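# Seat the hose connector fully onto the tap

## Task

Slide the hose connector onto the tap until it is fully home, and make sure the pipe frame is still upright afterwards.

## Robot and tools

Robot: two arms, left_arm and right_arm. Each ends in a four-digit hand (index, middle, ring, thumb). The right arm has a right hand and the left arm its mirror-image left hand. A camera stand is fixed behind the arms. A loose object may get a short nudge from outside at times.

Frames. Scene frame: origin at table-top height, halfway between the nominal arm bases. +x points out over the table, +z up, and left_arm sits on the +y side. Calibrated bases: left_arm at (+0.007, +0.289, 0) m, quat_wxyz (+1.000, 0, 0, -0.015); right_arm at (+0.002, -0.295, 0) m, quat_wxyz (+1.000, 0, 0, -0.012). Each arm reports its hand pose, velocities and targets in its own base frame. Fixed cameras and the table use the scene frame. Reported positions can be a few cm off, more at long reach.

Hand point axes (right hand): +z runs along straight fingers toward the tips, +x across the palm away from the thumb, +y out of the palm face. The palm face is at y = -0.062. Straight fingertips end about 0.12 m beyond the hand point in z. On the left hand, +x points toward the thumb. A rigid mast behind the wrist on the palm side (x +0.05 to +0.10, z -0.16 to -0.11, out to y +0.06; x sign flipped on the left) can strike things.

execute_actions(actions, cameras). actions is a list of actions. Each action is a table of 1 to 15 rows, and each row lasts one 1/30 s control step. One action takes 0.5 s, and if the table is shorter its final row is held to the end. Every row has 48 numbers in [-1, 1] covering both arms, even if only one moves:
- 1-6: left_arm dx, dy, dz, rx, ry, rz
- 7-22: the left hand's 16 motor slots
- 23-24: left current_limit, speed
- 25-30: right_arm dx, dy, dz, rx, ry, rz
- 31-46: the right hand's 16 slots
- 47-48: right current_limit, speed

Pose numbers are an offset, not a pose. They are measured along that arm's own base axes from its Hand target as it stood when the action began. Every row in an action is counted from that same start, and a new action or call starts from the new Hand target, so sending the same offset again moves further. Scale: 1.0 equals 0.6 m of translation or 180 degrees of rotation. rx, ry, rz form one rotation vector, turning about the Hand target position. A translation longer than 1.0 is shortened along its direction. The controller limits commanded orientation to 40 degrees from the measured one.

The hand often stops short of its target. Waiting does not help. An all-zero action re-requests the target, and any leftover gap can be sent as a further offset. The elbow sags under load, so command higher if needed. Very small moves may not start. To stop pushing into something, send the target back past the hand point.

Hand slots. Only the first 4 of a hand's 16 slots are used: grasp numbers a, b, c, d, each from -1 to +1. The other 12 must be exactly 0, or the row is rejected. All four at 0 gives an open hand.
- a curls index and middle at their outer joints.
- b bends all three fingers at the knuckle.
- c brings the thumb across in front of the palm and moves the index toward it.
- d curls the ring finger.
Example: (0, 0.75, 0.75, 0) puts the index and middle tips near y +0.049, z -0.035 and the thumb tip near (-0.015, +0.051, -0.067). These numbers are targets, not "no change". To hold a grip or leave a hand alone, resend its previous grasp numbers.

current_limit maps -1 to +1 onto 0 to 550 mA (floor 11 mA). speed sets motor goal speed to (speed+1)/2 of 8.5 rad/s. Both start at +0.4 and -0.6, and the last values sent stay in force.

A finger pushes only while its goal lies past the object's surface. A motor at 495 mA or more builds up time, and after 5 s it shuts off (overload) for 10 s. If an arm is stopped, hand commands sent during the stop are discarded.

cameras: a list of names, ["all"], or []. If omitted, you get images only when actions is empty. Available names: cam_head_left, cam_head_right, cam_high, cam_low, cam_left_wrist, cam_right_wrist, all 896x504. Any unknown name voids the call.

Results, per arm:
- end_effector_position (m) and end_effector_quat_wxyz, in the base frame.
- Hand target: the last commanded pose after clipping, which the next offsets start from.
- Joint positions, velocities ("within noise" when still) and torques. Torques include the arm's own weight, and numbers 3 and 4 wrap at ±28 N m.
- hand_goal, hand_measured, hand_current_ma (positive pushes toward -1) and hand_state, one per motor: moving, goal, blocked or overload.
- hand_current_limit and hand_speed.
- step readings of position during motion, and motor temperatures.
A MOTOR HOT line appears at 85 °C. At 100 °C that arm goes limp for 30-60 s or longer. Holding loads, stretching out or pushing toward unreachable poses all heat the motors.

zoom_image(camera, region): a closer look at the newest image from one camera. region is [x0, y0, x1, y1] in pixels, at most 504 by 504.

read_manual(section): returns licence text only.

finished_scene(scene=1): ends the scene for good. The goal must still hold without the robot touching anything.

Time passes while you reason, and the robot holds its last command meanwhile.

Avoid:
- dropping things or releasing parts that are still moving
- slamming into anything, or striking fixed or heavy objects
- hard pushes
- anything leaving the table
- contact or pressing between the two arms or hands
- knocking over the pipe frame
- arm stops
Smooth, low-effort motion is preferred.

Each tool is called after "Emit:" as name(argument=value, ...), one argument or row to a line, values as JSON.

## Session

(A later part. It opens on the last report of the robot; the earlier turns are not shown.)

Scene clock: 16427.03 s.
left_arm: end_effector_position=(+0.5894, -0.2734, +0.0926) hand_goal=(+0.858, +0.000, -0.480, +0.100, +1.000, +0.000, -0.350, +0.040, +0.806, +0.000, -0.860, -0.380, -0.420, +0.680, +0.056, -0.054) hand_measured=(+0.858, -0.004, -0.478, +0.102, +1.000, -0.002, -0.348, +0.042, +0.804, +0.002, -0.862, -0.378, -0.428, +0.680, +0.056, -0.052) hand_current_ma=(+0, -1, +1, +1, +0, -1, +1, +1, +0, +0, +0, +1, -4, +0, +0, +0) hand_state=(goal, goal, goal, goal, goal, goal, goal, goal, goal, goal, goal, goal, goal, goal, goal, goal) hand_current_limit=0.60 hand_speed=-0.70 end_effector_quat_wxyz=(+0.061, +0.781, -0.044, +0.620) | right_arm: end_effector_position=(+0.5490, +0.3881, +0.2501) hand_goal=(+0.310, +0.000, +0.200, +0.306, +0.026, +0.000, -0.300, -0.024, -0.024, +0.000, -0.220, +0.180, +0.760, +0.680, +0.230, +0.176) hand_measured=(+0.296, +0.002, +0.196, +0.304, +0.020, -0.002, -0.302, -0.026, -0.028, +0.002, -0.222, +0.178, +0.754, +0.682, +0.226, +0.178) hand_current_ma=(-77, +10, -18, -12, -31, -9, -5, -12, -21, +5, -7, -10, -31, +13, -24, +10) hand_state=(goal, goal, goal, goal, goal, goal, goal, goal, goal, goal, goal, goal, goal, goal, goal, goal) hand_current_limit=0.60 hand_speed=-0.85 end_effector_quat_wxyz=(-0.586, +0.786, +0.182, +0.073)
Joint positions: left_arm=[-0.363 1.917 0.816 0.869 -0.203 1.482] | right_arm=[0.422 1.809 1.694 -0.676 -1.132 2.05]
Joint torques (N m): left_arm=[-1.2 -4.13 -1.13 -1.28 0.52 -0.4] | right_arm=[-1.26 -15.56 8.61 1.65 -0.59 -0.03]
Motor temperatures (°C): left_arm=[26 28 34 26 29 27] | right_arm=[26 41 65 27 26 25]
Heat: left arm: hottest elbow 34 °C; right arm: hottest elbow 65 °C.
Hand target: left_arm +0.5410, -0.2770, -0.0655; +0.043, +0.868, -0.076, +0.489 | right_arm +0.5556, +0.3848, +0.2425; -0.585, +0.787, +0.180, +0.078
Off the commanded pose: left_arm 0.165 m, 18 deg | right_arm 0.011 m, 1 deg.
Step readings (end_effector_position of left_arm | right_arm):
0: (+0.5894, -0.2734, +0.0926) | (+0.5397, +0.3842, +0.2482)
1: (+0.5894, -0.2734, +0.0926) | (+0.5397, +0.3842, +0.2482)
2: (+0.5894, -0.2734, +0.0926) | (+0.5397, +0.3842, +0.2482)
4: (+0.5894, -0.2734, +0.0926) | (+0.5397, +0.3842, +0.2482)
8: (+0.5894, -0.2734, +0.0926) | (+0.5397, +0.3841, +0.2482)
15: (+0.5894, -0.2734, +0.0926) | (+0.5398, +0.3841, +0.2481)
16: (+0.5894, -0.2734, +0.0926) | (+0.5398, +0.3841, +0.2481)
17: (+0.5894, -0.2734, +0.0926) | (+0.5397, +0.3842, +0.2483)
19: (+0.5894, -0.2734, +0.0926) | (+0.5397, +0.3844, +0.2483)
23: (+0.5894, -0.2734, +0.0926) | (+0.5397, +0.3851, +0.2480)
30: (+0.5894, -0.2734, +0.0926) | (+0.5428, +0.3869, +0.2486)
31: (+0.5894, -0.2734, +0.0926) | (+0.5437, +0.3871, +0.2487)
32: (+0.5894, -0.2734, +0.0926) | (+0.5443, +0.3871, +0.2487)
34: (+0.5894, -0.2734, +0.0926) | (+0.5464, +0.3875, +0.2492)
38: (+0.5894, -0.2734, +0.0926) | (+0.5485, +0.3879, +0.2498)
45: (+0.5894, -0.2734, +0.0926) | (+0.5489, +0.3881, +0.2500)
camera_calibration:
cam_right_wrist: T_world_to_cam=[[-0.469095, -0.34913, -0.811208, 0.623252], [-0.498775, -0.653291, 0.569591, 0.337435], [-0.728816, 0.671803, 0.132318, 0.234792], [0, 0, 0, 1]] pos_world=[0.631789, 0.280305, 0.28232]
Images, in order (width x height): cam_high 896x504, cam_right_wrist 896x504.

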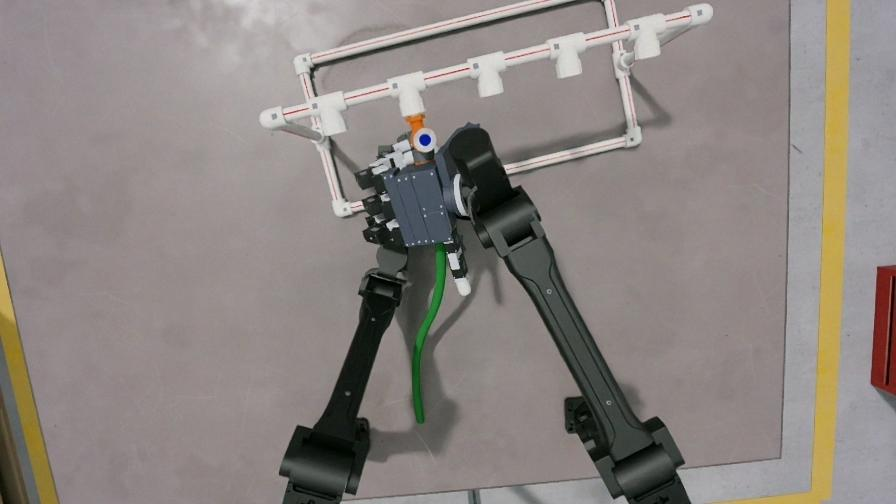

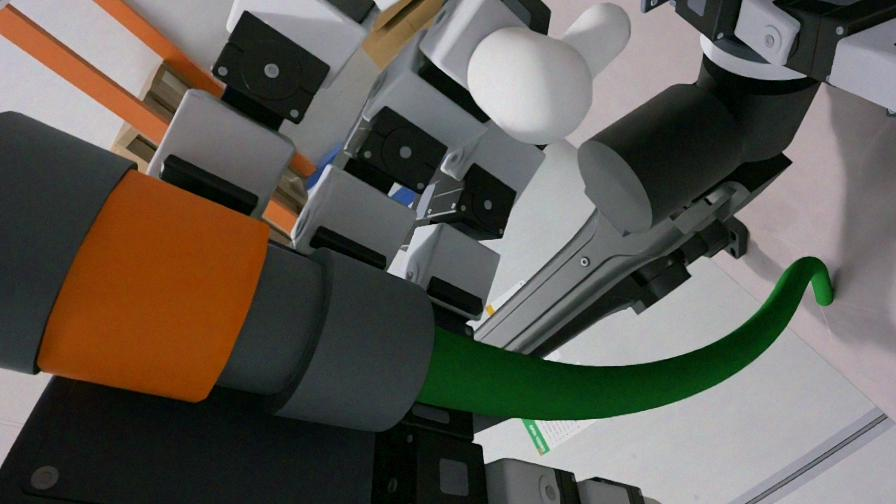

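Emit:
zoom_image(
  camera="cam_right_wrist",
  region=[0, 100, 280, 410],
)

Emit:
zoom_image(
  camera="cam_right_wrist",
  region=[10, 300, 110, 400],
)

Emit:
zoom_image(
  camera="cam_right_wrist",
  region=[80, 120, 180, 220],
)

Scaled by 1.626.

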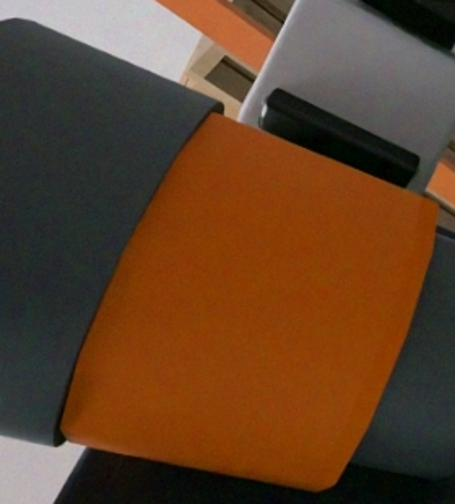

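Scaled by 5.040.

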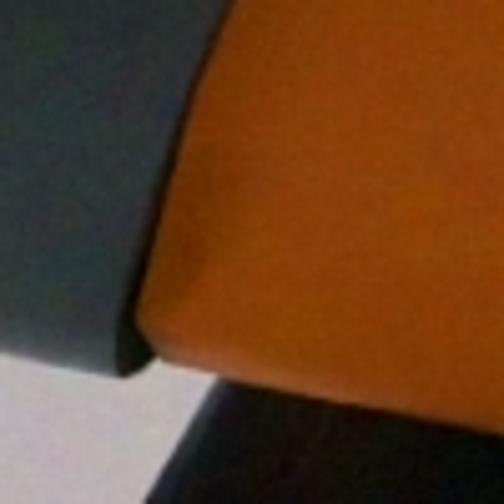

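Scaled by 5.040.

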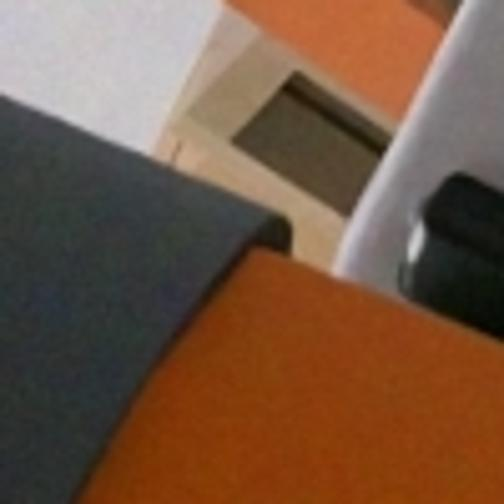

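Emit:
execute_actions(
  actions=[
    [[0,0,0,0,0,0,0.6,-0.15,0.7,0.9,0,0,0,0,0,0,0,0,0,0,0,0,0.6,-0.7,-0.011,0.005,0.008,0,0,0,0.2,0.15,0,0.2,0,0,0,0,0,0,0,0,0,0,0,0,0.6,-0.8]],
    [[0,0,0,0,0,0,0.6,-0.15,0.7,0.9,0,0,0,0,0,0,0,0,0,0,0,0,0.6,-0.7,-0.003,0.003,0.015,0,0,0,0,0,0,0,0,0,0,0,0,0,0,0,0,0,0,0,0.6,-0.8]],
    [[0,0,0,0,0,0,0.6,-0.15,0.7,0.9,0,0,0,0,0,0,0,0,0,0,0,0,0.6,-0.7,-0.009,0.006,0.022,0,0,0,0,0,0,0,0,0,0,0,0,0,0,0,0,0,0,0,0.6,-0.8]],
  ],
  cameras=["cam_right_wrist","cam_high"],
)

Scene clock: 16450.77 s.
left_arm: end_effector_position=(+0.5894, -0.2734, +0.0926) hand_goal=(+0.858, +0.000, -0.480, +0.100, +1.000, +0.000, -0.350, +0.040, +0.806, +0.000, -0.860, -0.380, -0.420, +0.680, +0.056, -0.054) hand_measured=(+0.858, -0.004, -0.478, +0.102, +1.000, -0.002, -0.348, +0.042, +0.804, +0.002, -0.862, -0.378, -0.428, +0.680, +0.056, -0.052) hand_current_ma=(+0, -1, +1, +1, +0, -1, +1, +1, +0, +0, +0, +1, -4, +0, +0, +0) hand_state=(goal, goal, goal, goal, goal, goal, goal, goal, goal, goal, goal, goal, goal, goal, goal, goal) hand_current_limit=0.60 hand_speed=-0.70 end_effector_quat_wxyz=(+0.061, +0.781, -0.044, +0.620) | right_arm: end_effector_position=(+0.5483, +0.3889, +0.2482) hand_goal=(+0.750, +0.000, +0.580, +0.700, +0.750, +0.000, +0.580, +0.700, +0.750, +0.000, +0.580, +0.700, +0.710, +0.680, +0.230, +0.170) hand_measured=(+0.728, +0.002, +0.572, +0.696, +0.726, -0.002, +0.574, +0.696, +0.732, +0.002, +0.572, +0.698, +0.704, +0.682, +0.226, +0.172) hand_current_ma=(-118, +10, -34, -15, -125, -7, -34, -17, -99, +5, -40, -14, -29, +13, -24, +10) hand_state=(blocked, goal, goal, goal, blocked, goal, goal, goal, goal, goal, goal, goal, goal, goal, goal, goal) hand_current_limit=0.60 hand_speed=-0.80 end_effector_quat_wxyz=(-0.583, +0.790, +0.175, +0.073)
Joint positions: left_arm=[-0.363 1.917 0.816 0.869 -0.203 1.482] | right_arm=[0.426 1.807 1.688 -0.665 -1.117 2.069]
Joint torques (N m): left_arm=[-1.2 -4.01 -1.14 -1.28 0.55 -0.41] | right_arm=[0.03 -17.9 10.07 0.55 -0.66 0.17]
Motor temperatures (°C): left_arm=[26 28 34 26 29 27] | right_arm=[26 44 61 27 26 25]
Heat: left arm: hottest elbow 34 °C; right arm: hottest elbow 61 °C.
Hand target: left_arm +0.5410, -0.2770, -0.0655; +0.043, +0.868, -0.076, +0.489 | right_arm +0.5419, +0.3932, +0.2694; -0.585, +0.787, +0.180, +0.078
Off the commanded pose: left_arm 0.165 m, 18 deg | right_arm 0.023 m, 1 deg.
Step readings (end_effector_position of left_arm | right_arm):
0: (+0.5894, -0.2734, +0.0926) | (+0.5490, +0.3881, +0.2501)
1: (+0.5894, -0.2734, +0.0926) | (+0.5490, +0.3881, +0.2500)
2: (+0.5894, -0.2734, +0.0926) | (+0.5492, +0.3880, +0.2500)
4: (+0.5894, -0.2734, +0.0926) | (+0.5497, +0.3880, +0.2493)
8: (+0.5894, -0.2734, +0.0926) | (+0.5501, +0.3879, +0.2482)
15: (+0.5894, -0.2734, +0.0926) | (+0.5499, +0.3884, +0.2480)
16: (+0.5894, -0.2734, +0.0926) | (+0.5500, +0.3884, +0.2480)
17: (+0.5894, -0.2734, +0.0926) | (+0.5500, +0.3884, +0.2480)
19: (+0.5894, -0.2734, +0.0926) | (+0.5501, +0.3884, +0.2480)
23: (+0.5894, -0.2734, +0.0926) | (+0.5500, +0.3884, +0.2480)
30: (+0.5894, -0.2734, +0.0926) | (+0.5500, +0.3884, +0.2480)
31: (+0.5894, -0.2734, +0.0926) | (+0.5500, +0.3883, +0.2479)
32: (+0.5894, -0.2734, +0.0926) | (+0.5499, +0.3884, +0.2481)
34: (+0.5894, -0.2734, +0.0926) | (+0.5498, +0.3884, +0.2482)
38: (+0.5894, -0.2734, +0.0926) | (+0.5491, +0.3887, +0.2481)
45: (+0.5894, -0.2734, +0.0926) | (+0.5484, +0.3889, +0.2482)
camera_calibration:
cam_right_wrist: T_world_to_cam=[[-0.47989, -0.349894, -0.804537, 0.626193], [-0.502566, -0.642028, 0.578989, 0.33413], [-0.719119, 0.682184, 0.132258, 0.224624], [0, 0, 0, 1]] pos_world=[0.629957, 0.280387, 0.280629]
Images, in order (width x height): cam_high 896x504, cam_right_wrist 896x504.

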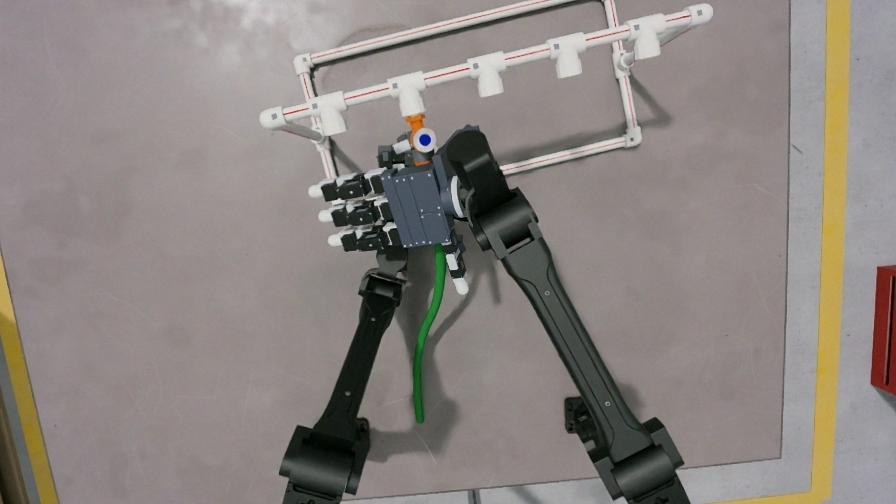

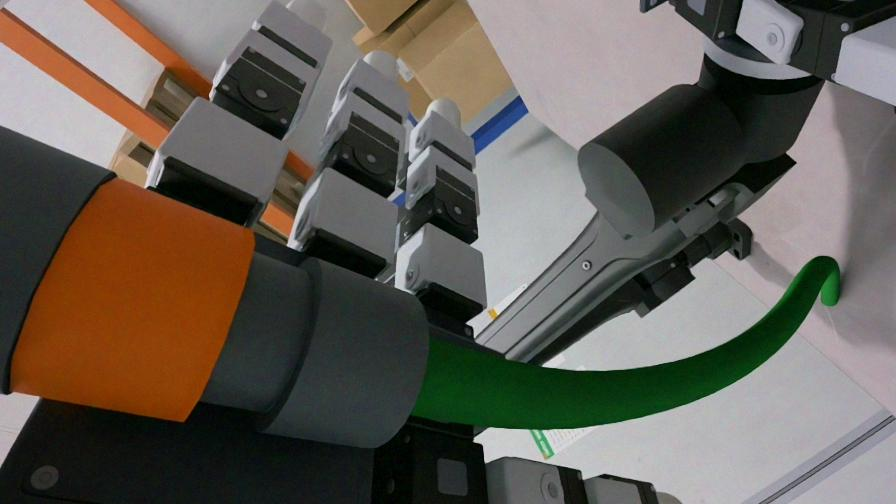

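Emit:
execute_actions(
  actions=[
    [[0,0,0,0,0,0,0.6,-0.15,0.7,0.9,0,0,0,0,0,0,0,0,0,0,0,0,0.6,-0.7,-0.002,0.004,0.02,0,0,0,0,0,0,0,0,0,0,0,0,0,0,0,0,0,0,0,0.6,-0.8]],
    [[0,0,0,0,0,0,0.6,-0.15,0.7,0.9,0,0,0,0,0,0,0,0,0,0,0,0,0.6,-0.7,-0.006,0.004,0.02,0,0,0,0,0,0,0,0,0,0,0,0,0,0,0,0,0,0,0,0.6,-0.8]],
  ],
  cameras=["cam_right_wrist","cam_high"],
)

Scene clock: 16457.03 s.
left_arm: end_effector_position=(+0.5894, -0.2734, +0.0926) hand_goal=(+0.858, +0.000, -0.480, +0.100, +1.000, +0.000, -0.350, +0.040, +0.806, +0.000, -0.860, -0.380, -0.420, +0.680, +0.056, -0.054) hand_measured=(+0.858, -0.004, -0.478, +0.102, +1.000, -0.002, -0.348, +0.042, +0.804, +0.002, -0.862, -0.378, -0.428, +0.680, +0.056, -0.052) hand_current_ma=(+0, -1, +1, +1, +0, -1, +1, +1, +0, +0, +0, +1, -4, +0, +0, +0) hand_state=(goal, goal, goal, goal, goal, goal, goal, goal, goal, goal, goal, goal, goal, goal, goal, goal) hand_current_limit=0.60 hand_speed=-0.70 end_effector_quat_wxyz=(+0.061, +0.781, -0.044, +0.620) | right_arm: end_effector_position=(+0.5336, +0.3885, +0.2492) hand_goal=(+0.750, +0.000, +0.580, +0.700, +0.750, +0.000, +0.580, +0.700, +0.750, +0.000, +0.580, +0.700, +0.710, +0.680, +0.230, +0.170) hand_measured=(+0.728, +0.002, +0.572, +0.696, +0.726, -0.002, +0.574, +0.696, +0.732, +0.002, +0.572, +0.698, +0.704, +0.682, +0.226, +0.172) hand_current_ma=(-118, +10, -34, -15, -125, -7, -34, -17, -99, +5, -40, -14, -30, +13, -24, +10) hand_state=(blocked, goal, goal, goal, blocked, goal, goal, goal, goal, goal, goal, goal, goal, goal, goal, goal) hand_current_limit=0.60 hand_speed=-0.80 end_effector_quat_wxyz=(-0.577, +0.798, +0.164, +0.052)
Joint positions: left_arm=[-0.363 1.917 0.816 0.869 -0.203 1.482] | right_arm=[0.436 1.795 1.688 -0.723 -1.11 2.074]
Joint torques (N m): left_arm=[-1.49 -4.19 -1.14 -1.35 0.53 -0.41] | right_arm=[0.09 -17.9 13.22 0.59 -0.72 0.15]
Motor temperatures (°C): left_arm=[26 28 34 26 29 27] | right_arm=[26 43 61 26 26 25]
Heat: left arm: hottest elbow 34 °C; right arm: hottest elbow 61 °C.
Hand target: left_arm +0.5410, -0.2770, -0.0655; +0.043, +0.868, -0.076, +0.489 | right_arm +0.5370, +0.3980, +0.2936; -0.585, +0.787, +0.180, +0.078
Off the commanded pose: left_arm 0.165 m, 18 deg | right_arm 0.045 m, 4 deg.
joint sent to its limit (right arm) — joint 6 (wrist roll), upper limit. The joint targets still meet the commanded pose.
Step readings (end_effector_position of left_arm | right_arm):
0: (+0.5894, -0.2734, +0.0926) | (+0.5482, +0.3889, +0.2484)
1: (+0.5894, -0.2734, +0.0926) | (+0.5482, +0.3889, +0.2484)
2: (+0.5894, -0.2734, +0.0926) | (+0.5477, +0.3889, +0.2481)
4: (+0.5894, -0.2734, +0.0926) | (+0.5455, +0.3888, +0.2481)
8: (+0.5894, -0.2734, +0.0926) | (+0.5424, +0.3887, +0.2477)
15: (+0.5894, -0.2734, +0.0926) | (+0.5413, +0.3885, +0.2474)
16: (+0.5894, -0.2734, +0.0926) | (+0.5411, +0.3886, +0.2473)
17: (+0.5894, -0.2734, +0.0926) | (+0.5406, +0.3886, +0.2471)
19: (+0.5894, -0.2734, +0.0926) | (+0.5384, +0.3887, +0.2473)
23: (+0.5894, -0.2734, +0.0926) | (+0.5348, +0.3891, +0.2479)
30: (+0.5894, -0.2734, +0.0926) | (+0.5337, +0.3885, +0.2493)
camera_calibration:
cam_right_wrist: T_world_to_cam=[[-0.513453, -0.370826, -0.773856, 0.638254], [-0.47356, -0.629602, 0.615907, 0.296326], [-0.715616, 0.682707, 0.147663, 0.208285], [0, 0, 0, 1]] pos_world=[0.617094, 0.281051, 0.280652]
Images, in order (width x height): cam_high 896x504, cam_right_wrist 896x504.

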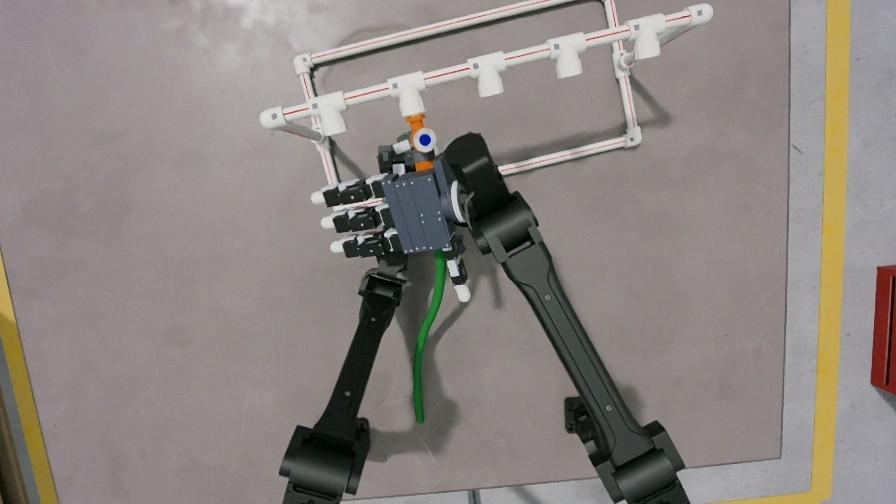

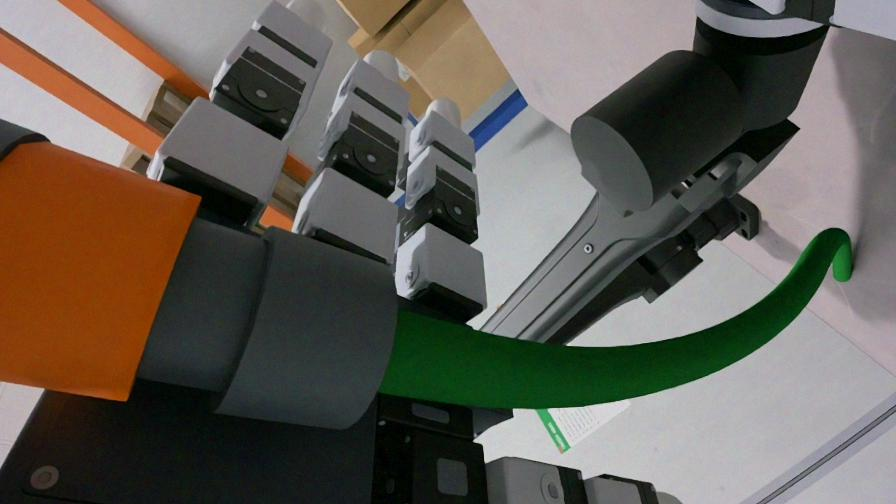

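Emit:
zoom_image(
  camera="cam_high",
  region=[404, 136, 444, 176],
)

Emit:
execute_actions(
  actions=[
    [[0,0,0,0,0,0,0.6,-0.15,0.7,0.9,0,0,0,0,0,0,0,0,0,0,0,0,0.6,-0.7,0.0,0.0,0.022,0,0,0,0,0,0,0,0,0,0,0,0,0,0,0,0,0,0,0,0.6,-0.8]],
  ],
  cameras=["cam_right_wrist","cam_high"],
)

Scaled by 12.600.

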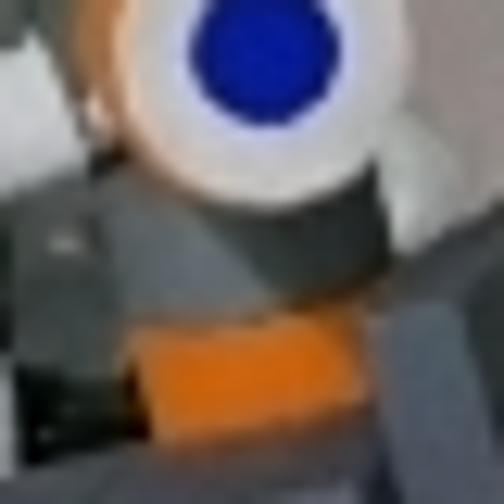

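Scene clock: 16463.60 s.
left_arm: end_effector_position=(+0.5894, -0.2734, +0.0926) hand_goal=(+0.858, +0.000, -0.480, +0.100, +1.000, +0.000, -0.350, +0.040, +0.806, +0.000, -0.860, -0.380, -0.420, +0.680, +0.056, -0.054) hand_measured=(+0.858, -0.004, -0.478, +0.102, +1.000, -0.002, -0.348, +0.042, +0.804, +0.002, -0.862, -0.378, -0.428, +0.680, +0.056, -0.052) hand_current_ma=(+0, -1, +1, +1, +0, -1, +1, +1, +0, +0, +0, +1, -4, +0, +0, +0) hand_state=(goal, goal, goal, goal, goal, goal, goal, goal, goal, goal, goal, goal, goal, goal, goal, goal) hand_current_limit=0.60 hand_speed=-0.70 end_effector_quat_wxyz=(+0.061, +0.781, -0.044, +0.620) | right_arm: end_effector_position=(+0.5328, +0.3881, +0.2618) hand_goal=(+0.750, +0.000, +0.580, +0.700, +0.750, +0.000, +0.580, +0.700, +0.750, +0.000, +0.580, +0.700, +0.710, +0.680, +0.230, +0.170) hand_measured=(+0.728, +0.002, +0.572, +0.696, +0.726, -0.002, +0.574, +0.696, +0.732, +0.002, +0.572, +0.698, +0.704, +0.682, +0.226, +0.172) hand_current_ma=(-118, +10, -34, -15, -125, -7, -34, -17, -99, +5, -40, -14, -30, +13, -24, +10) hand_state=(blocked, goal, goal, goal, blocked, goal, goal, goal, goal, goal, goal, goal, goal, goal, goal, goal) hand_current_limit=0.60 hand_speed=-0.80 end_effector_quat_wxyz=(-0.577, +0.798, +0.164, +0.052)
Joint positions: left_arm=[-0.363 1.917 0.816 0.869 -0.203 1.482] | right_arm=[0.436 1.791 1.715 -0.756 -1.11 2.074]
Joint torques (N m): left_arm=[-1.14 -4.31 -1.1 -1.28 0.53 -0.42] | right_arm=[0.09 -17.67 13.61 0.57 -0.73 0.15]
Motor temperatures (°C): left_arm=[26 28 34 26 29 27] | right_arm=[26 44 62 26 26 25]
Heat: left arm: hottest elbow 34 °C; right arm: hottest elbow 62 °C.
Hand target: left_arm +0.5410, -0.2770, -0.0655; +0.043, +0.868, -0.076, +0.489 | right_arm +0.5370, +0.3980, +0.3066; -0.585, +0.787, +0.180, +0.078
Off the commanded pose: left_arm 0.165 m, 18 deg | right_arm 0.046 m, 4 deg.
joint sent to its limit (right arm) — joint 6 (wrist roll), upper limit. The joint targets still meet the commanded pose.
Step readings (end_effector_position of left_arm | right_arm):
0: (+0.5894, -0.2734, +0.0926) | (+0.5336, +0.3885, +0.2492)
1: (+0.5894, -0.2734, +0.0926) | (+0.5335, +0.3884, +0.2492)
2: (+0.5894, -0.2734, +0.0926) | (+0.5332, +0.3883, +0.2492)
4: (+0.5894, -0.2734, +0.0926) | (+0.5321, +0.3877, +0.2498)
8: (+0.5894, -0.2734, +0.0926) | (+0.5321, +0.3877, +0.2541)
15: (+0.5894, -0.2734, +0.0926) | (+0.5328, +0.3881, +0.2614)
camera_calibration:
cam_right_wrist: T_world_to_cam=[[-0.51475, -0.371523, -0.77266, 0.648011], [-0.472731, -0.628851, 0.61731, 0.28686], [-0.715233, 0.683021, 0.14807, 0.205696], [0, 0, 0, 1]] pos_world=[0.616292, 0.280649, 0.293153]
Images, in order (width x height): cam_high 896x504, cam_right_wrist 896x504.

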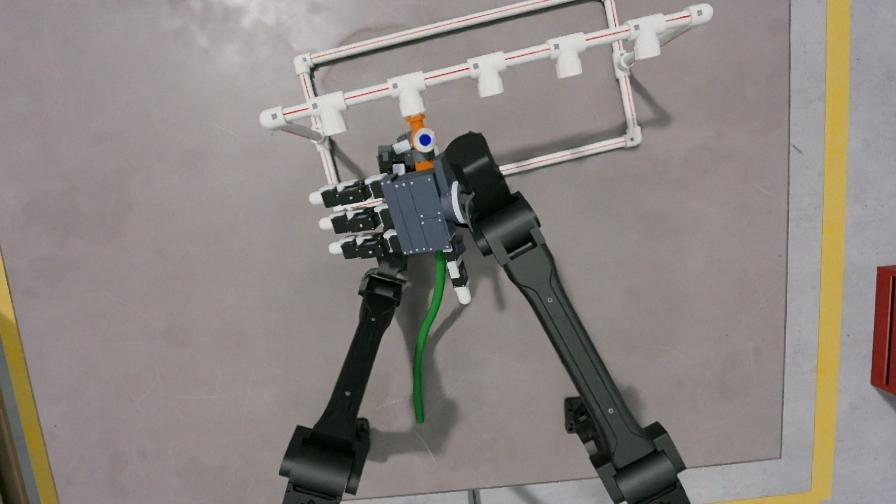

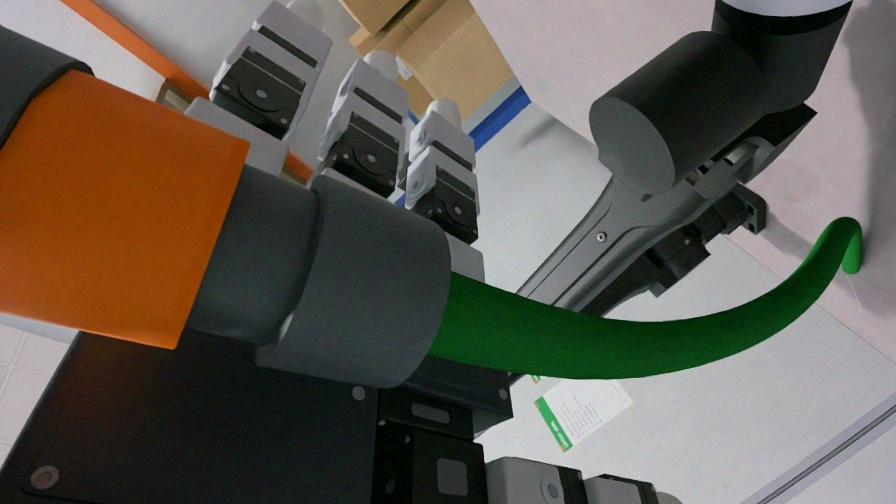

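Emit:
execute_actions(
  actions=[
    [[0,0,0,0,0,0,0.6,-0.15,0.7,0.9,0,0,0,0,0,0,0,0,0,0,0,0,0.6,-0.7,-0.03,-0.012,0.03,0,0,0,0,0,0,0,0,0,0,0,0,0,0,0,0,0,0,0,0.6,-0.8]],
    [[0,0,0,0,0,0,0.6,-0.15,0.7,0.9,0,0,0,0,0,0,0,0,0,0,0,0,0.6,-0.7,-0.05,-0.02,0.05,0,0,0,0,0,0,0,0,0,0,0,0,0,0,0,0,0,0,0,0.6,-0.8]],
    [[0,0,0,0,0,0,0.6,-0.15,0.7,0.9,0,0,0,0,0,0,0,0,0,0,0,0,0.6,-0.7,-0.06,-0.06,0.06,0,0,0,0,0,0,0,0,0,0,0,0,0,0,0,0,0,0,0,0.6,-0.8]],
  ],
  cameras=["cam_right_wrist","cam_high","cam_head_right","cam_low"],
)

Scene clock: 16476.80 s.
left_arm: end_effector_position=(+0.5894, -0.2734, +0.0926) hand_goal=(+0.858, +0.000, -0.480, +0.100, +1.000, +0.000, -0.350, +0.040, +0.806, +0.000, -0.860, -0.380, -0.420, +0.680, +0.056, -0.054) hand_measured=(+0.858, -0.004, -0.478, +0.102, +1.000, -0.002, -0.348, +0.042, +0.804, +0.002, -0.862, -0.378, -0.428, +0.680, +0.056, -0.052) hand_current_ma=(+0, -1, +1, +1, +0, -1, +1, +1, +0, +0, +0, +1, -4, +0, +0, +0) hand_state=(goal, goal, goal, goal, goal, goal, goal, goal, goal, goal, goal, goal, goal, goal, goal, goal) hand_current_limit=0.60 hand_speed=-0.70 end_effector_quat_wxyz=(+0.061, +0.781, -0.044, +0.620) | right_arm: end_effector_position=(+0.4500, +0.3479, +0.3935) hand_goal=(+0.750, +0.000, +0.580, +0.700, +0.750, +0.000, +0.580, +0.700, +0.750, +0.000, +0.580, +0.700, +0.710, +0.680, +0.230, +0.170) hand_measured=(+0.730, +0.002, +0.574, +0.696, +0.728, -0.002, +0.574, +0.696, +0.732, +0.002, +0.572, +0.698, +0.704, +0.682, +0.226, +0.172) hand_current_ma=(-109, +10, -33, -15, -115, -7, -31, -17, -90, +5, -38, -14, -33, +13, -24, +10) hand_state=(blocked, goal, goal, goal, blocked, goal, goal, goal, goal, goal, goal, goal, goal, goal, goal, goal) hand_current_limit=0.60 hand_speed=-0.80 end_effector_quat_wxyz=(-0.587, +0.785, +0.184, +0.078)
Joint positions: left_arm=[-0.363 1.917 0.816 0.869 -0.203 1.482] | right_arm=[0.43 1.522 1.701 -0.945 -1.125 2.066]
Joint torques (N m): left_arm=[-1.61 -4.19 -1.22 -1.28 0.54 -0.43] | right_arm=[-1.44 -12.28 8.88 0.65 -0.77 -0.02]
Motor temperatures (°C): left_arm=[26 28 34 26 29 27] | right_arm=[26 45 61 26 26 25]
Heat: left arm: hottest elbow 34 °C; right arm: hottest elbow 61 °C.
Hand target: left_arm +0.5410, -0.2770, -0.0655; +0.043, +0.868, -0.076, +0.489 | right_arm +0.4530, +0.3428, +0.3907; -0.585, +0.787, +0.180, +0.078
Off the commanded pose: left_arm 0.165 m, 18 deg | right_arm 0.006 m, 1 deg.
Step readings (end_effector_position of left_arm | right_arm):
0: (+0.5894, -0.2734, +0.0926) | (+0.5328, +0.3881, +0.2618)
1: (+0.5894, -0.2734, +0.0926) | (+0.5327, +0.3880, +0.2617)
2: (+0.5894, -0.2734, +0.0926) | (+0.5322, +0.3877, +0.2622)
4: (+0.5894, -0.2734, +0.0926) | (+0.5300, +0.3868, +0.2640)
8: (+0.5894, -0.2734, +0.0926) | (+0.5249, +0.3851, +0.2758)
15: (+0.5894, -0.2734, +0.0926) | (+0.5186, +0.3832, +0.2961)
16: (+0.5894, -0.2734, +0.0926) | (+0.5183, +0.3831, +0.2968)
17: (+0.5894, -0.2734, +0.0926) | (+0.5171, +0.3828, +0.2972)
19: (+0.5894, -0.2734, +0.0926) | (+0.5132, +0.3809, +0.2987)
23: (+0.5894, -0.2734, +0.0926) | (+0.5045, +0.3777, +0.3124)
30: (+0.5894, -0.2734, +0.0926) | (+0.4934, +0.3738, +0.3404)
31: (+0.5894, -0.2734, +0.0926) | (+0.4927, +0.3735, +0.3416)
32: (+0.5894, -0.2734, +0.0926) | (+0.4909, +0.3727, +0.3425)
34: (+0.5894, -0.2734, +0.0926) | (+0.4834, +0.3697, +0.3445)
38: (+0.5894, -0.2734, +0.0926) | (+0.4671, +0.3601, +0.3591)
45: (+0.5894, -0.2734, +0.0926) | (+0.4505, +0.3499, +0.3924)
camera_calibration:
cam_right_wrist: T_world_to_cam=[[-0.462107, -0.344666, -0.817106, 0.676688], [-0.505239, -0.654911, 0.561983, 0.186702], [-0.728829, 0.67253, 0.1285, 0.171878], [0, 0, 0, 1]] pos_world=[0.532301, 0.239911, 0.425917]
Images, in order (width x height): cam_head_right 896x504, cam_high 896x504, cam_low 896x504, cam_right_wrist 896x504.

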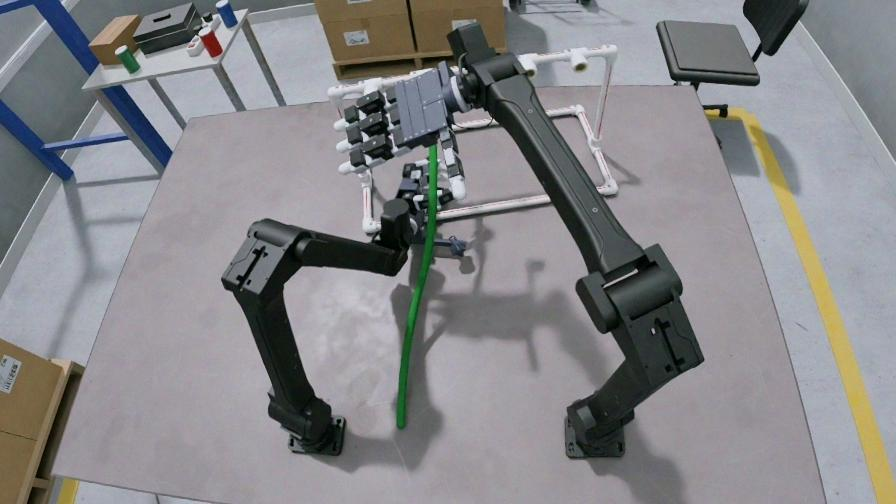

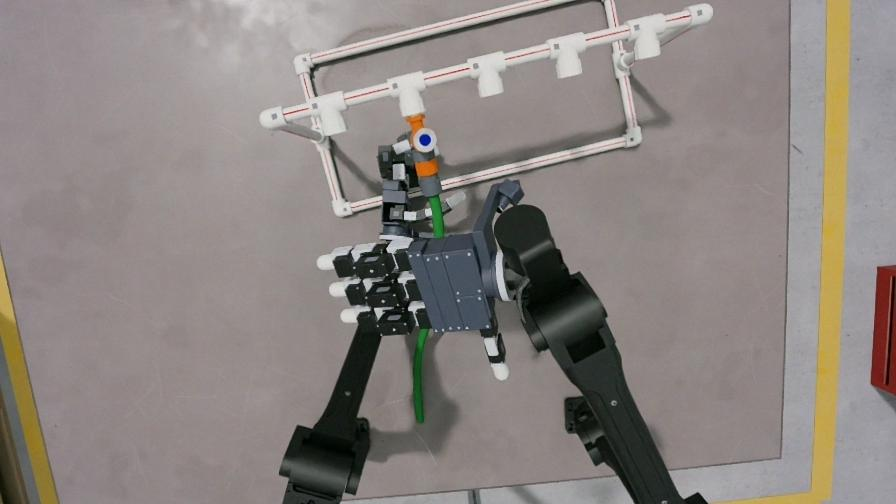

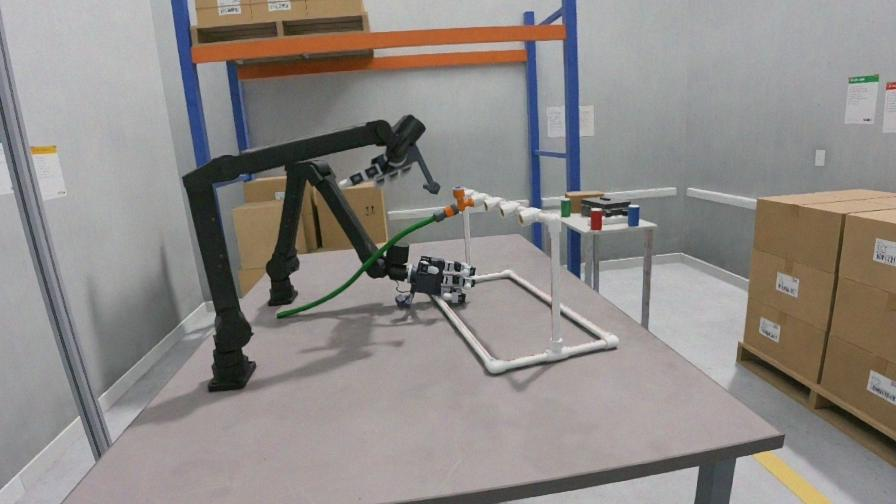

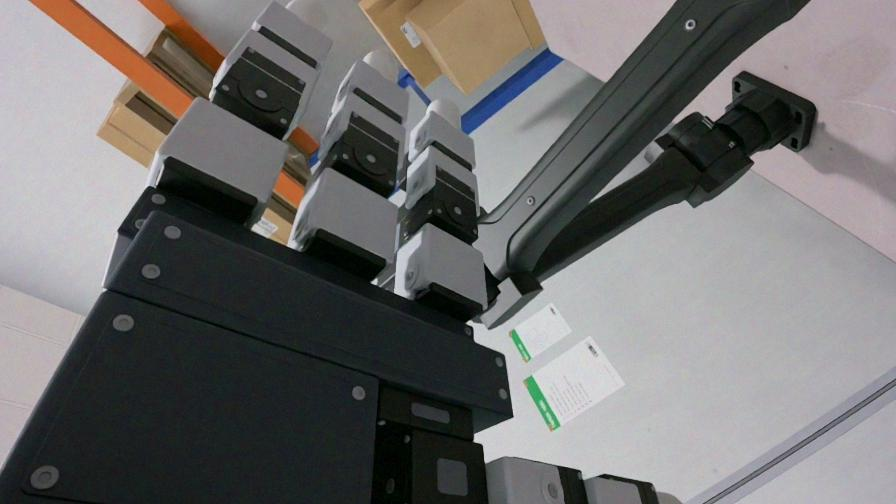

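Emit:
zoom_image(
  camera="cam_high",
  region=[400, 110, 450, 200],
)

Emit:
zoom_image(
  camera="cam_low",
  region=[430, 180, 486, 230],
)

Scaled by 5.600.

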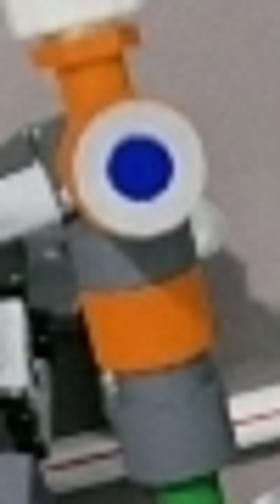

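Scaled by 9.000.

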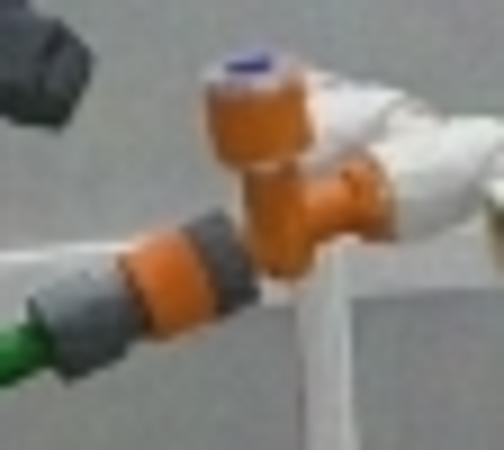

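Emit:
execute_actions(
  actions=[
    [[0.04,0.003,0.083,0,0,0,0.6,-0.15,0.7,0.9,0,0,0,0,0,0,0,0,0,0,0,0,0.6,-0.7,0,0,0,0,0,0,0,0,0,0,0,0,0,0,0,0,0,0,0,0,0,0,0.6,-0.8]],
    [[0.04,0.003,0.083,0,0,0,0.6,-0.15,0.7,0.9,0,0,0,0,0,0,0,0,0,0,0,0,0.6,-0.7,0,0,0,0,0,0,0,0,0,0,0,0,0,0,0,0,0,0,0,0,0,0,0.6,-0.8]],
    [[0,0,0.07,0,0,0,0.6,-0.15,0.7,0.9,0,0,0,0,0,0,0,0,0,0,0,0,0.6,-0.7,0,0,0,0,0,0,0,0,0,0,0,0,0,0,0,0,0,0,0,0,0,0,0.6,-0.8]],
  ],
  cameras=["cam_left_wrist","cam_high","cam_low"],
)

Scene clock: 16546.87 s.
left_arm: end_effector_position=(+0.5926, -0.2740, +0.1018) hand_goal=(+0.858, +0.000, -0.480, +0.100, +1.000, +0.000, -0.350, +0.040, +0.806, +0.000, -0.860, -0.380, -0.420, +0.680, +0.056, -0.054) hand_measured=(+0.858, -0.004, -0.478, +0.102, +1.000, -0.002, -0.348, +0.042, +0.806, +0.002, -0.862, -0.378, -0.428, +0.680, +0.056, -0.052) hand_current_ma=(+0, -1, +1, +1, +0, -1, +1, +1, +0, +0, +0, +1, -4, +0, +0, +0) hand_state=(goal, goal, goal, goal, goal, goal, goal, goal, goal, goal, goal, goal, goal, goal, goal, goal) hand_current_limit=0.60 hand_speed=-0.70 end_effector_quat_wxyz=(+0.063, +0.775, -0.042, +0.628) | right_arm: end_effector_position=(+0.4500, +0.3479, +0.3935) hand_goal=(+0.750, +0.000, +0.580, +0.700, +0.750, +0.000, +0.580, +0.700, +0.750, +0.000, +0.580, +0.700, +0.710, +0.680, +0.230, +0.170) hand_measured=(+0.730, +0.002, +0.574, +0.696, +0.728, -0.002, +0.574, +0.696, +0.732, +0.002, +0.572, +0.698, +0.704, +0.682, +0.226, +0.172) hand_current_ma=(-109, +10, -33, -15, -115, -7, -31, -17, -90, +5, -38, -14, -33, +13, -24, +10) hand_state=(blocked, goal, goal, goal, blocked, goal, goal, goal, goal, goal, goal, goal, goal, goal, goal, goal) hand_current_limit=0.60 hand_speed=-0.80 end_effector_quat_wxyz=(-0.587, +0.785, +0.184, +0.078)
Joint positions: left_arm=[-0.362 1.911 0.824 0.878 -0.205 1.482] | right_arm=[0.43 1.522 1.701 -0.945 -1.125 2.066]
Joint torques (N m): left_arm=[0.62 -13.63 5.94 1.88 0.01 -0.16] | right_arm=[-0.67 -12.28 9.09 1.03 -0.76 0.06]
Motor temperatures (°C): left_arm=[26 31 35 26 28 27] | right_arm=[26 41 56 26 26 25]
Heat: left arm: hottest elbow 35 °C; right arm: hottest elbow 56 °C.
Hand target: left_arm +0.5894, -0.2733, +0.0923; +0.061, +0.781, -0.044, +0.620 (not the last commanded pose) | right_arm +0.4500, +0.3479, +0.3935; -0.587, +0.785, +0.184, +0.078 (not the last commanded pose)
NO CONTROL: the link to the robot was lost, through no command of yours. It is back now. This result shows no pictures. None of this call's actions ran. You have no control until a person gives it back. To wait, call with no actions. The wait itself costs no score and uses none of the scene's actions.
Step readings (end_effector_position of left_arm | right_arm):
0: no reading
1: no reading
2: no reading
4: no reading
8: no reading
15: no reading

Emit:
execute_actions(
  actions=[],
  cameras=["cam_high","cam_low"],
)

Scene clock: 16581.53 s.
left_arm: end_effector_position=(+0.5926, -0.2740, +0.1018) hand_goal=(+0.858, +0.000, -0.480, +0.100, +1.000, +0.000, -0.350, +0.040, +0.806, +0.000, -0.860, -0.380, -0.420, +0.680, +0.056, -0.054) hand_measured=(+0.858, -0.004, -0.478, +0.102, +1.000, -0.002, -0.348, +0.042, +0.806, +0.002, -0.862, -0.378, -0.428, +0.680, +0.056, -0.052) hand_current_ma=(+0, -1, +1, +1, +0, -1, +1, +1, +0, +0, +0, +1, -4, +0, +0, +0) hand_state=(goal, goal, goal, goal, goal, goal, goal, goal, goal, goal, goal, goal, goal, goal, goal, goal) hand_current_limit=0.60 hand_speed=-0.70 end_effector_quat_wxyz=(+0.063, +0.775, -0.042, +0.628) | right_arm: end_effector_position=(+0.4500, +0.3479, +0.3935) hand_goal=(+0.750, +0.000, +0.580, +0.700, +0.750, +0.000, +0.580, +0.700, +0.750, +0.000, +0.580, +0.700, +0.710, +0.680, +0.230, +0.170) hand_measured=(+0.730, +0.002, +0.574, +0.696, +0.728, -0.002, +0.574, +0.696, +0.732, +0.002, +0.572, +0.698, +0.704, +0.682, +0.226, +0.172) hand_current_ma=(-109, +10, -33, -15, -115, -7, -31, -17, -90, +5, -38, -14, -33, +13, -24, +10) hand_state=(blocked, goal, goal, goal, blocked, goal, goal, goal, goal, goal, goal, goal, goal, goal, goal, goal) hand_current_limit=0.60 hand_speed=-0.80 end_effector_quat_wxyz=(-0.587, +0.785, +0.184, +0.078)
Joint positions: left_arm=[-0.362 1.911 0.824 0.878 -0.205 1.482] | right_arm=[0.43 1.522 1.701 -0.945 -1.125 2.066]
Joint velocities: within noise
Joint torques (N m): left_arm=[0.67 -13.57 5.97 1.96 0.03 -0.16] | right_arm=[-0.67 -12.34 9.07 1.03 -0.76 0.06]
Motor temperatures (°C): left_arm=[26 32 36 26 28 27] | right_arm=[26 40 55 26 27 25]
Heat: left arm: hottest elbow 36 °C; right arm: hottest elbow 55 °C.
Hand target: left_arm +0.5894, -0.2733, +0.0923; +0.061, +0.781, -0.044, +0.620 (not the last commanded pose) | right_arm +0.4500, +0.3479, +0.3935; -0.587, +0.785, +0.184, +0.078 (not the last commanded pose)
NO CONTROL, STILL: no person has given control back yet. Call again with no actions.

Emit:
execute_actions(
  actions=[],
  cameras=["cam_high","cam_low"],
)

Scene clock: 16591.70 s.
left_arm: end_effector_position=(+0.5926, -0.2740, +0.1018) hand_goal=(+0.858, +0.000, -0.480, +0.100, +1.000, +0.000, -0.350, +0.040, +0.806, +0.000, -0.860, -0.380, -0.420, +0.680, +0.056, -0.054) hand_measured=(+0.858, -0.004, -0.478, +0.102, +1.000, -0.002, -0.348, +0.042, +0.806, +0.002, -0.862, -0.378, -0.428, +0.680, +0.056, -0.052) hand_current_ma=(+0, -1, +1, +1, +0, -1, +1, +1, +0, +0, +0, +1, -4, +0, +0, +0) hand_state=(goal, goal, goal, goal, goal, goal, goal, goal, goal, goal, goal, goal, goal, goal, goal, goal) hand_current_limit=0.60 hand_speed=-0.70 end_effector_quat_wxyz=(+0.063, +0.775, -0.042, +0.628) | right_arm: end_effector_position=(+0.4500, +0.3479, +0.3935) hand_goal=(+0.750, +0.000, +0.580, +0.700, +0.750, +0.000, +0.580, +0.700, +0.750, +0.000, +0.580, +0.700, +0.710, +0.680, +0.230, +0.170) hand_measured=(+0.730, +0.002, +0.574, +0.696, +0.728, -0.002, +0.574, +0.696, +0.732, +0.002, +0.572, +0.698, +0.704, +0.682, +0.226, +0.172) hand_current_ma=(-109, +10, -33, -15, -115, -7, -31, -17, -90, +5, -38, -14, -33, +13, -24, +10) hand_state=(blocked, goal, goal, goal, blocked, goal, goal, goal, goal, goal, goal, goal, goal, goal, goal, goal) hand_current_limit=0.60 hand_speed=-0.80 end_effector_quat_wxyz=(-0.587, +0.785, +0.184, +0.078)
Joint positions: left_arm=[-0.362 1.911 0.824 0.878 -0.205 1.482] | right_arm=[0.43 1.522 1.701 -0.945 -1.125 2.066]
Joint velocities: within noise
Joint torques (N m): left_arm=[0.62 -13.27 5.91 1.87 0.03 -0.16] | right_arm=[-0.73 -12.4 9.09 1.02 -0.76 0.06]
Motor temperatures (°C): left_arm=[26 32 36 26 28 27] | right_arm=[26 40 55 26 27 25]
Heat: left arm: hottest elbow 36 °C; right arm: hottest elbow 55 °C.
Hand target: left_arm +0.5894, -0.2733, +0.0923; +0.061, +0.781, -0.044, +0.620 (not the last commanded pose) | right_arm +0.4500, +0.3479, +0.3935; -0.587, +0.785, +0.184, +0.078 (not the last commanded pose)
CONTROL GIVEN BACK BY A PERSON. The arms hold where they stopped. Commands run again from your next reply on.
Images, in order (width x height): cam_high 896x504, cam_low 896x504.

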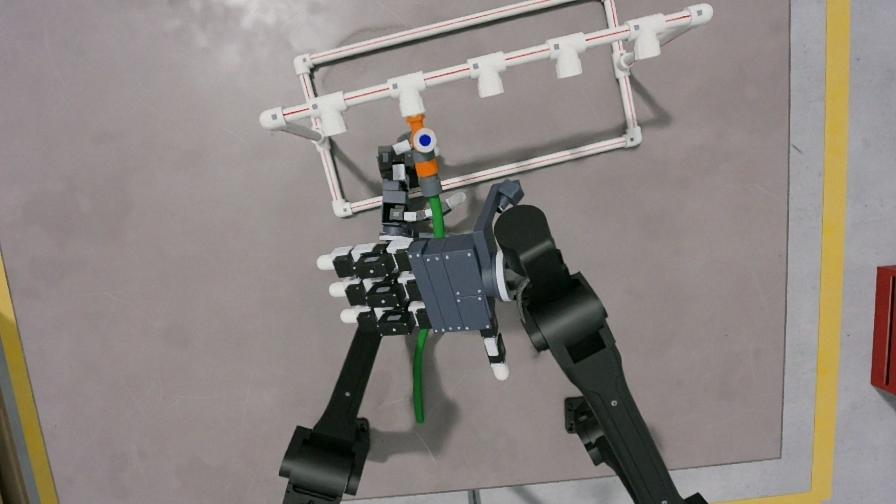

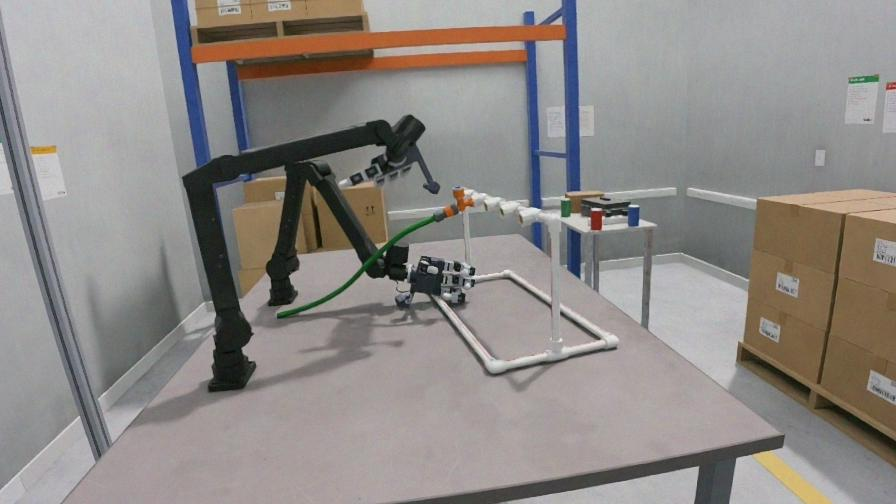

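Emit:
execute_actions(
  actions=[
    [[0,0,0.05,0,0,0,0.6,-0.15,0.7,0.9,0,0,0,0,0,0,0,0,0,0,0,0,0.6,-0.7,0,0,0,0,0,0,0,0,0,0,0,0,0,0,0,0,0,0,0,0,0,0,0.6,-0.8]],
    [[0,0,0.05,0,0,0,0.6,-0.15,0.7,0.9,0,0,0,0,0,0,0,0,0,0,0,0,0.6,-0.7,0,0,0,0,0,0,0,0,0,0,0,0,0,0,0,0,0,0,0,0,0,0,0.6,-0.8]],
  ],
  cameras=["cam_left_wrist","cam_high","cam_low"],
)

Scene clock: 16600.07 s.
left_arm: end_effector_position=(+0.5888, -0.2726, +0.1456) hand_goal=(+0.858, +0.000, -0.480, +0.100, +1.000, +0.000, -0.350, +0.040, +0.806, +0.000, -0.860, -0.380, -0.420, +0.680, +0.056, -0.054) hand_measured=(+0.858, -0.004, -0.478, +0.102, +1.000, -0.002, -0.348, +0.042, +0.806, +0.002, -0.862, -0.378, -0.428, +0.680, +0.056, -0.052) hand_current_ma=(+0, -1, +1, +1, +0, -1, +1, +1, +0, +0, +0, +1, -4, +0, +0, +0) hand_state=(goal, goal, goal, goal, goal, goal, goal, goal, goal, goal, goal, goal, goal, goal, goal, goal) hand_current_limit=0.60 hand_speed=-0.70 end_effector_quat_wxyz=(+0.059, +0.784, -0.044, +0.616) | right_arm: end_effector_position=(+0.4500, +0.3479, +0.3935) hand_goal=(+0.750, +0.000, +0.580, +0.700, +0.750, +0.000, +0.580, +0.700, +0.750, +0.000, +0.580, +0.700, +0.710, +0.680, +0.230, +0.170) hand_measured=(+0.730, +0.002, +0.574, +0.696, +0.728, -0.002, +0.574, +0.696, +0.732, +0.002, +0.572, +0.698, +0.704, +0.682, +0.226, +0.172) hand_current_ma=(-109, +10, -33, -15, -115, -7, -31, -17, -90, +5, -38, -14, -33, +13, -24, +10) hand_state=(blocked, goal, goal, goal, blocked, goal, goal, goal, goal, goal, goal, goal, goal, goal, goal, goal) hand_current_limit=0.60 hand_speed=-0.80 end_effector_quat_wxyz=(-0.587, +0.785, +0.184, +0.078)
Joint positions: left_arm=[-0.362 1.77 0.824 0.706 -0.205 1.482] | right_arm=[0.43 1.522 1.701 -0.945 -1.125 2.066]
Joint torques (N m): left_arm=[0.38 -14.15 7.9 2.13 0.01 -0.17] | right_arm=[-0.73 -12.34 9.1 1.02 -0.76 0.06]
Motor temperatures (°C): left_arm=[26 32 36 26 28 27] | right_arm=[26 40 55 26 27 25]
Heat: left arm: hottest elbow 36 °C; right arm: hottest elbow 55 °C.
Hand target: left_arm +0.5894, -0.2733, +0.1524; +0.061, +0.781, -0.044, +0.620 | right_arm +0.4500, +0.3479, +0.3935; -0.587, +0.785, +0.184, +0.078
Off the commanded pose: left_arm 0.007 m, 1 deg | right_arm 0.000 m, 0 deg.
CONTROL GIVEN BACK BY A PERSON, as an earlier result said. Commands run again.
Step readings (end_effector_position of left_arm | right_arm):
0: (+0.5926, -0.2740, +0.1018) | (+0.4500, +0.3479, +0.3935)
1: (+0.5926, -0.2741, +0.1021) | (+0.4500, +0.3479, +0.3935)
2: (+0.5926, -0.2741, +0.1029) | (+0.4500, +0.3479, +0.3935)
4: (+0.5923, -0.2740, +0.1044) | (+0.4500, +0.3479, +0.3935)
8: (+0.5917, -0.2737, +0.1102) | (+0.4500, +0.3479, +0.3935)
15: (+0.5915, -0.2736, +0.1153) | (+0.4500, +0.3479, +0.3935)
16: (+0.5914, -0.2736, +0.1148) | (+0.4500, +0.3479, +0.3935)
17: (+0.5912, -0.2735, +0.1141) | (+0.4500, +0.3479, +0.3935)
19: (+0.5905, -0.2733, +0.1143) | (+0.4500, +0.3479, +0.3935)
23: (+0.5896, -0.2729, +0.1302) | (+0.4500, +0.3479, +0.3935)
30: (+0.5890, -0.2727, +0.1472) | (+0.4500, +0.3479, +0.3935)
camera_calibration:
cam_left_wrist: T_world_to_cam=[[-0.124917, 0.60793, -0.784103, 0.31799], [-0.487625, 0.650642, 0.58214, 0.335907], [0.864071, 0.455067, 0.215165, -0.28772], [0, 0, 0, 1]] pos_world=[0.452129, -0.280939, 0.115699]
Images, in order (width x height): cam_high 896x504, cam_low 896x504, cam_left_wrist 896x504.

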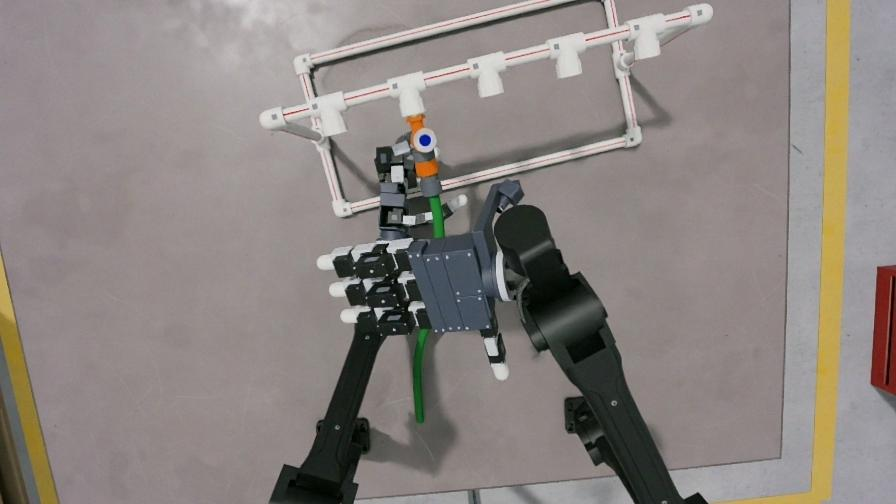

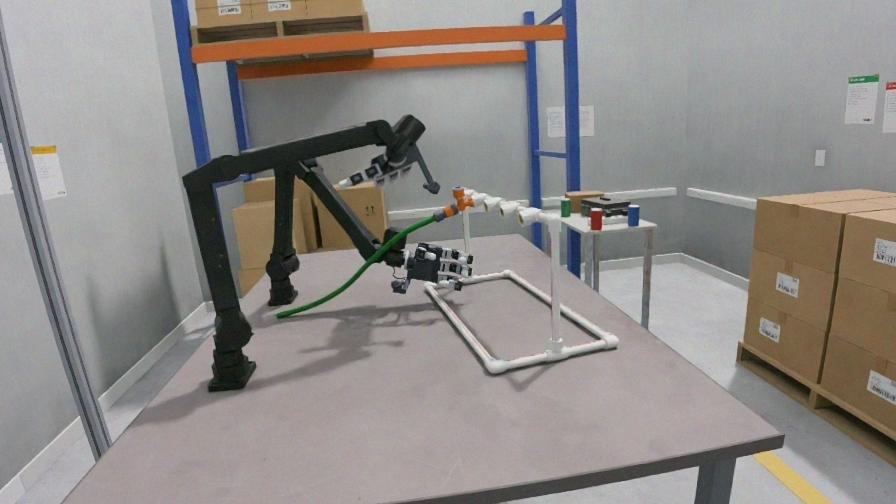

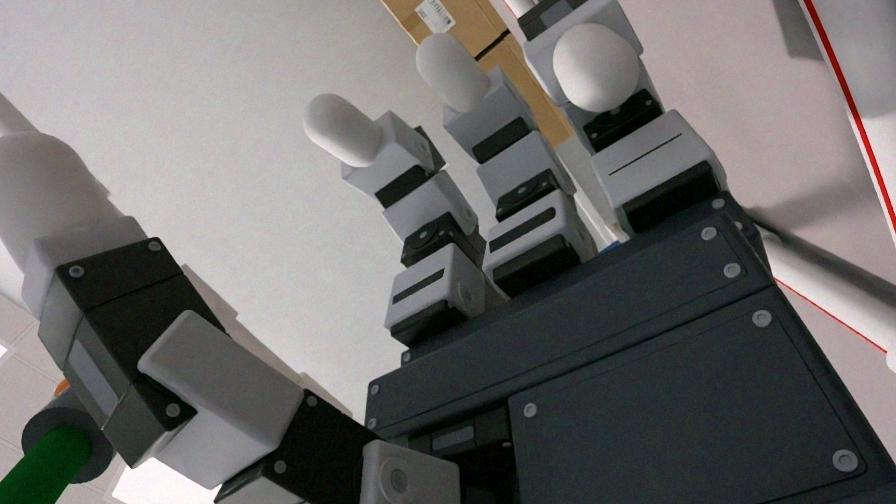

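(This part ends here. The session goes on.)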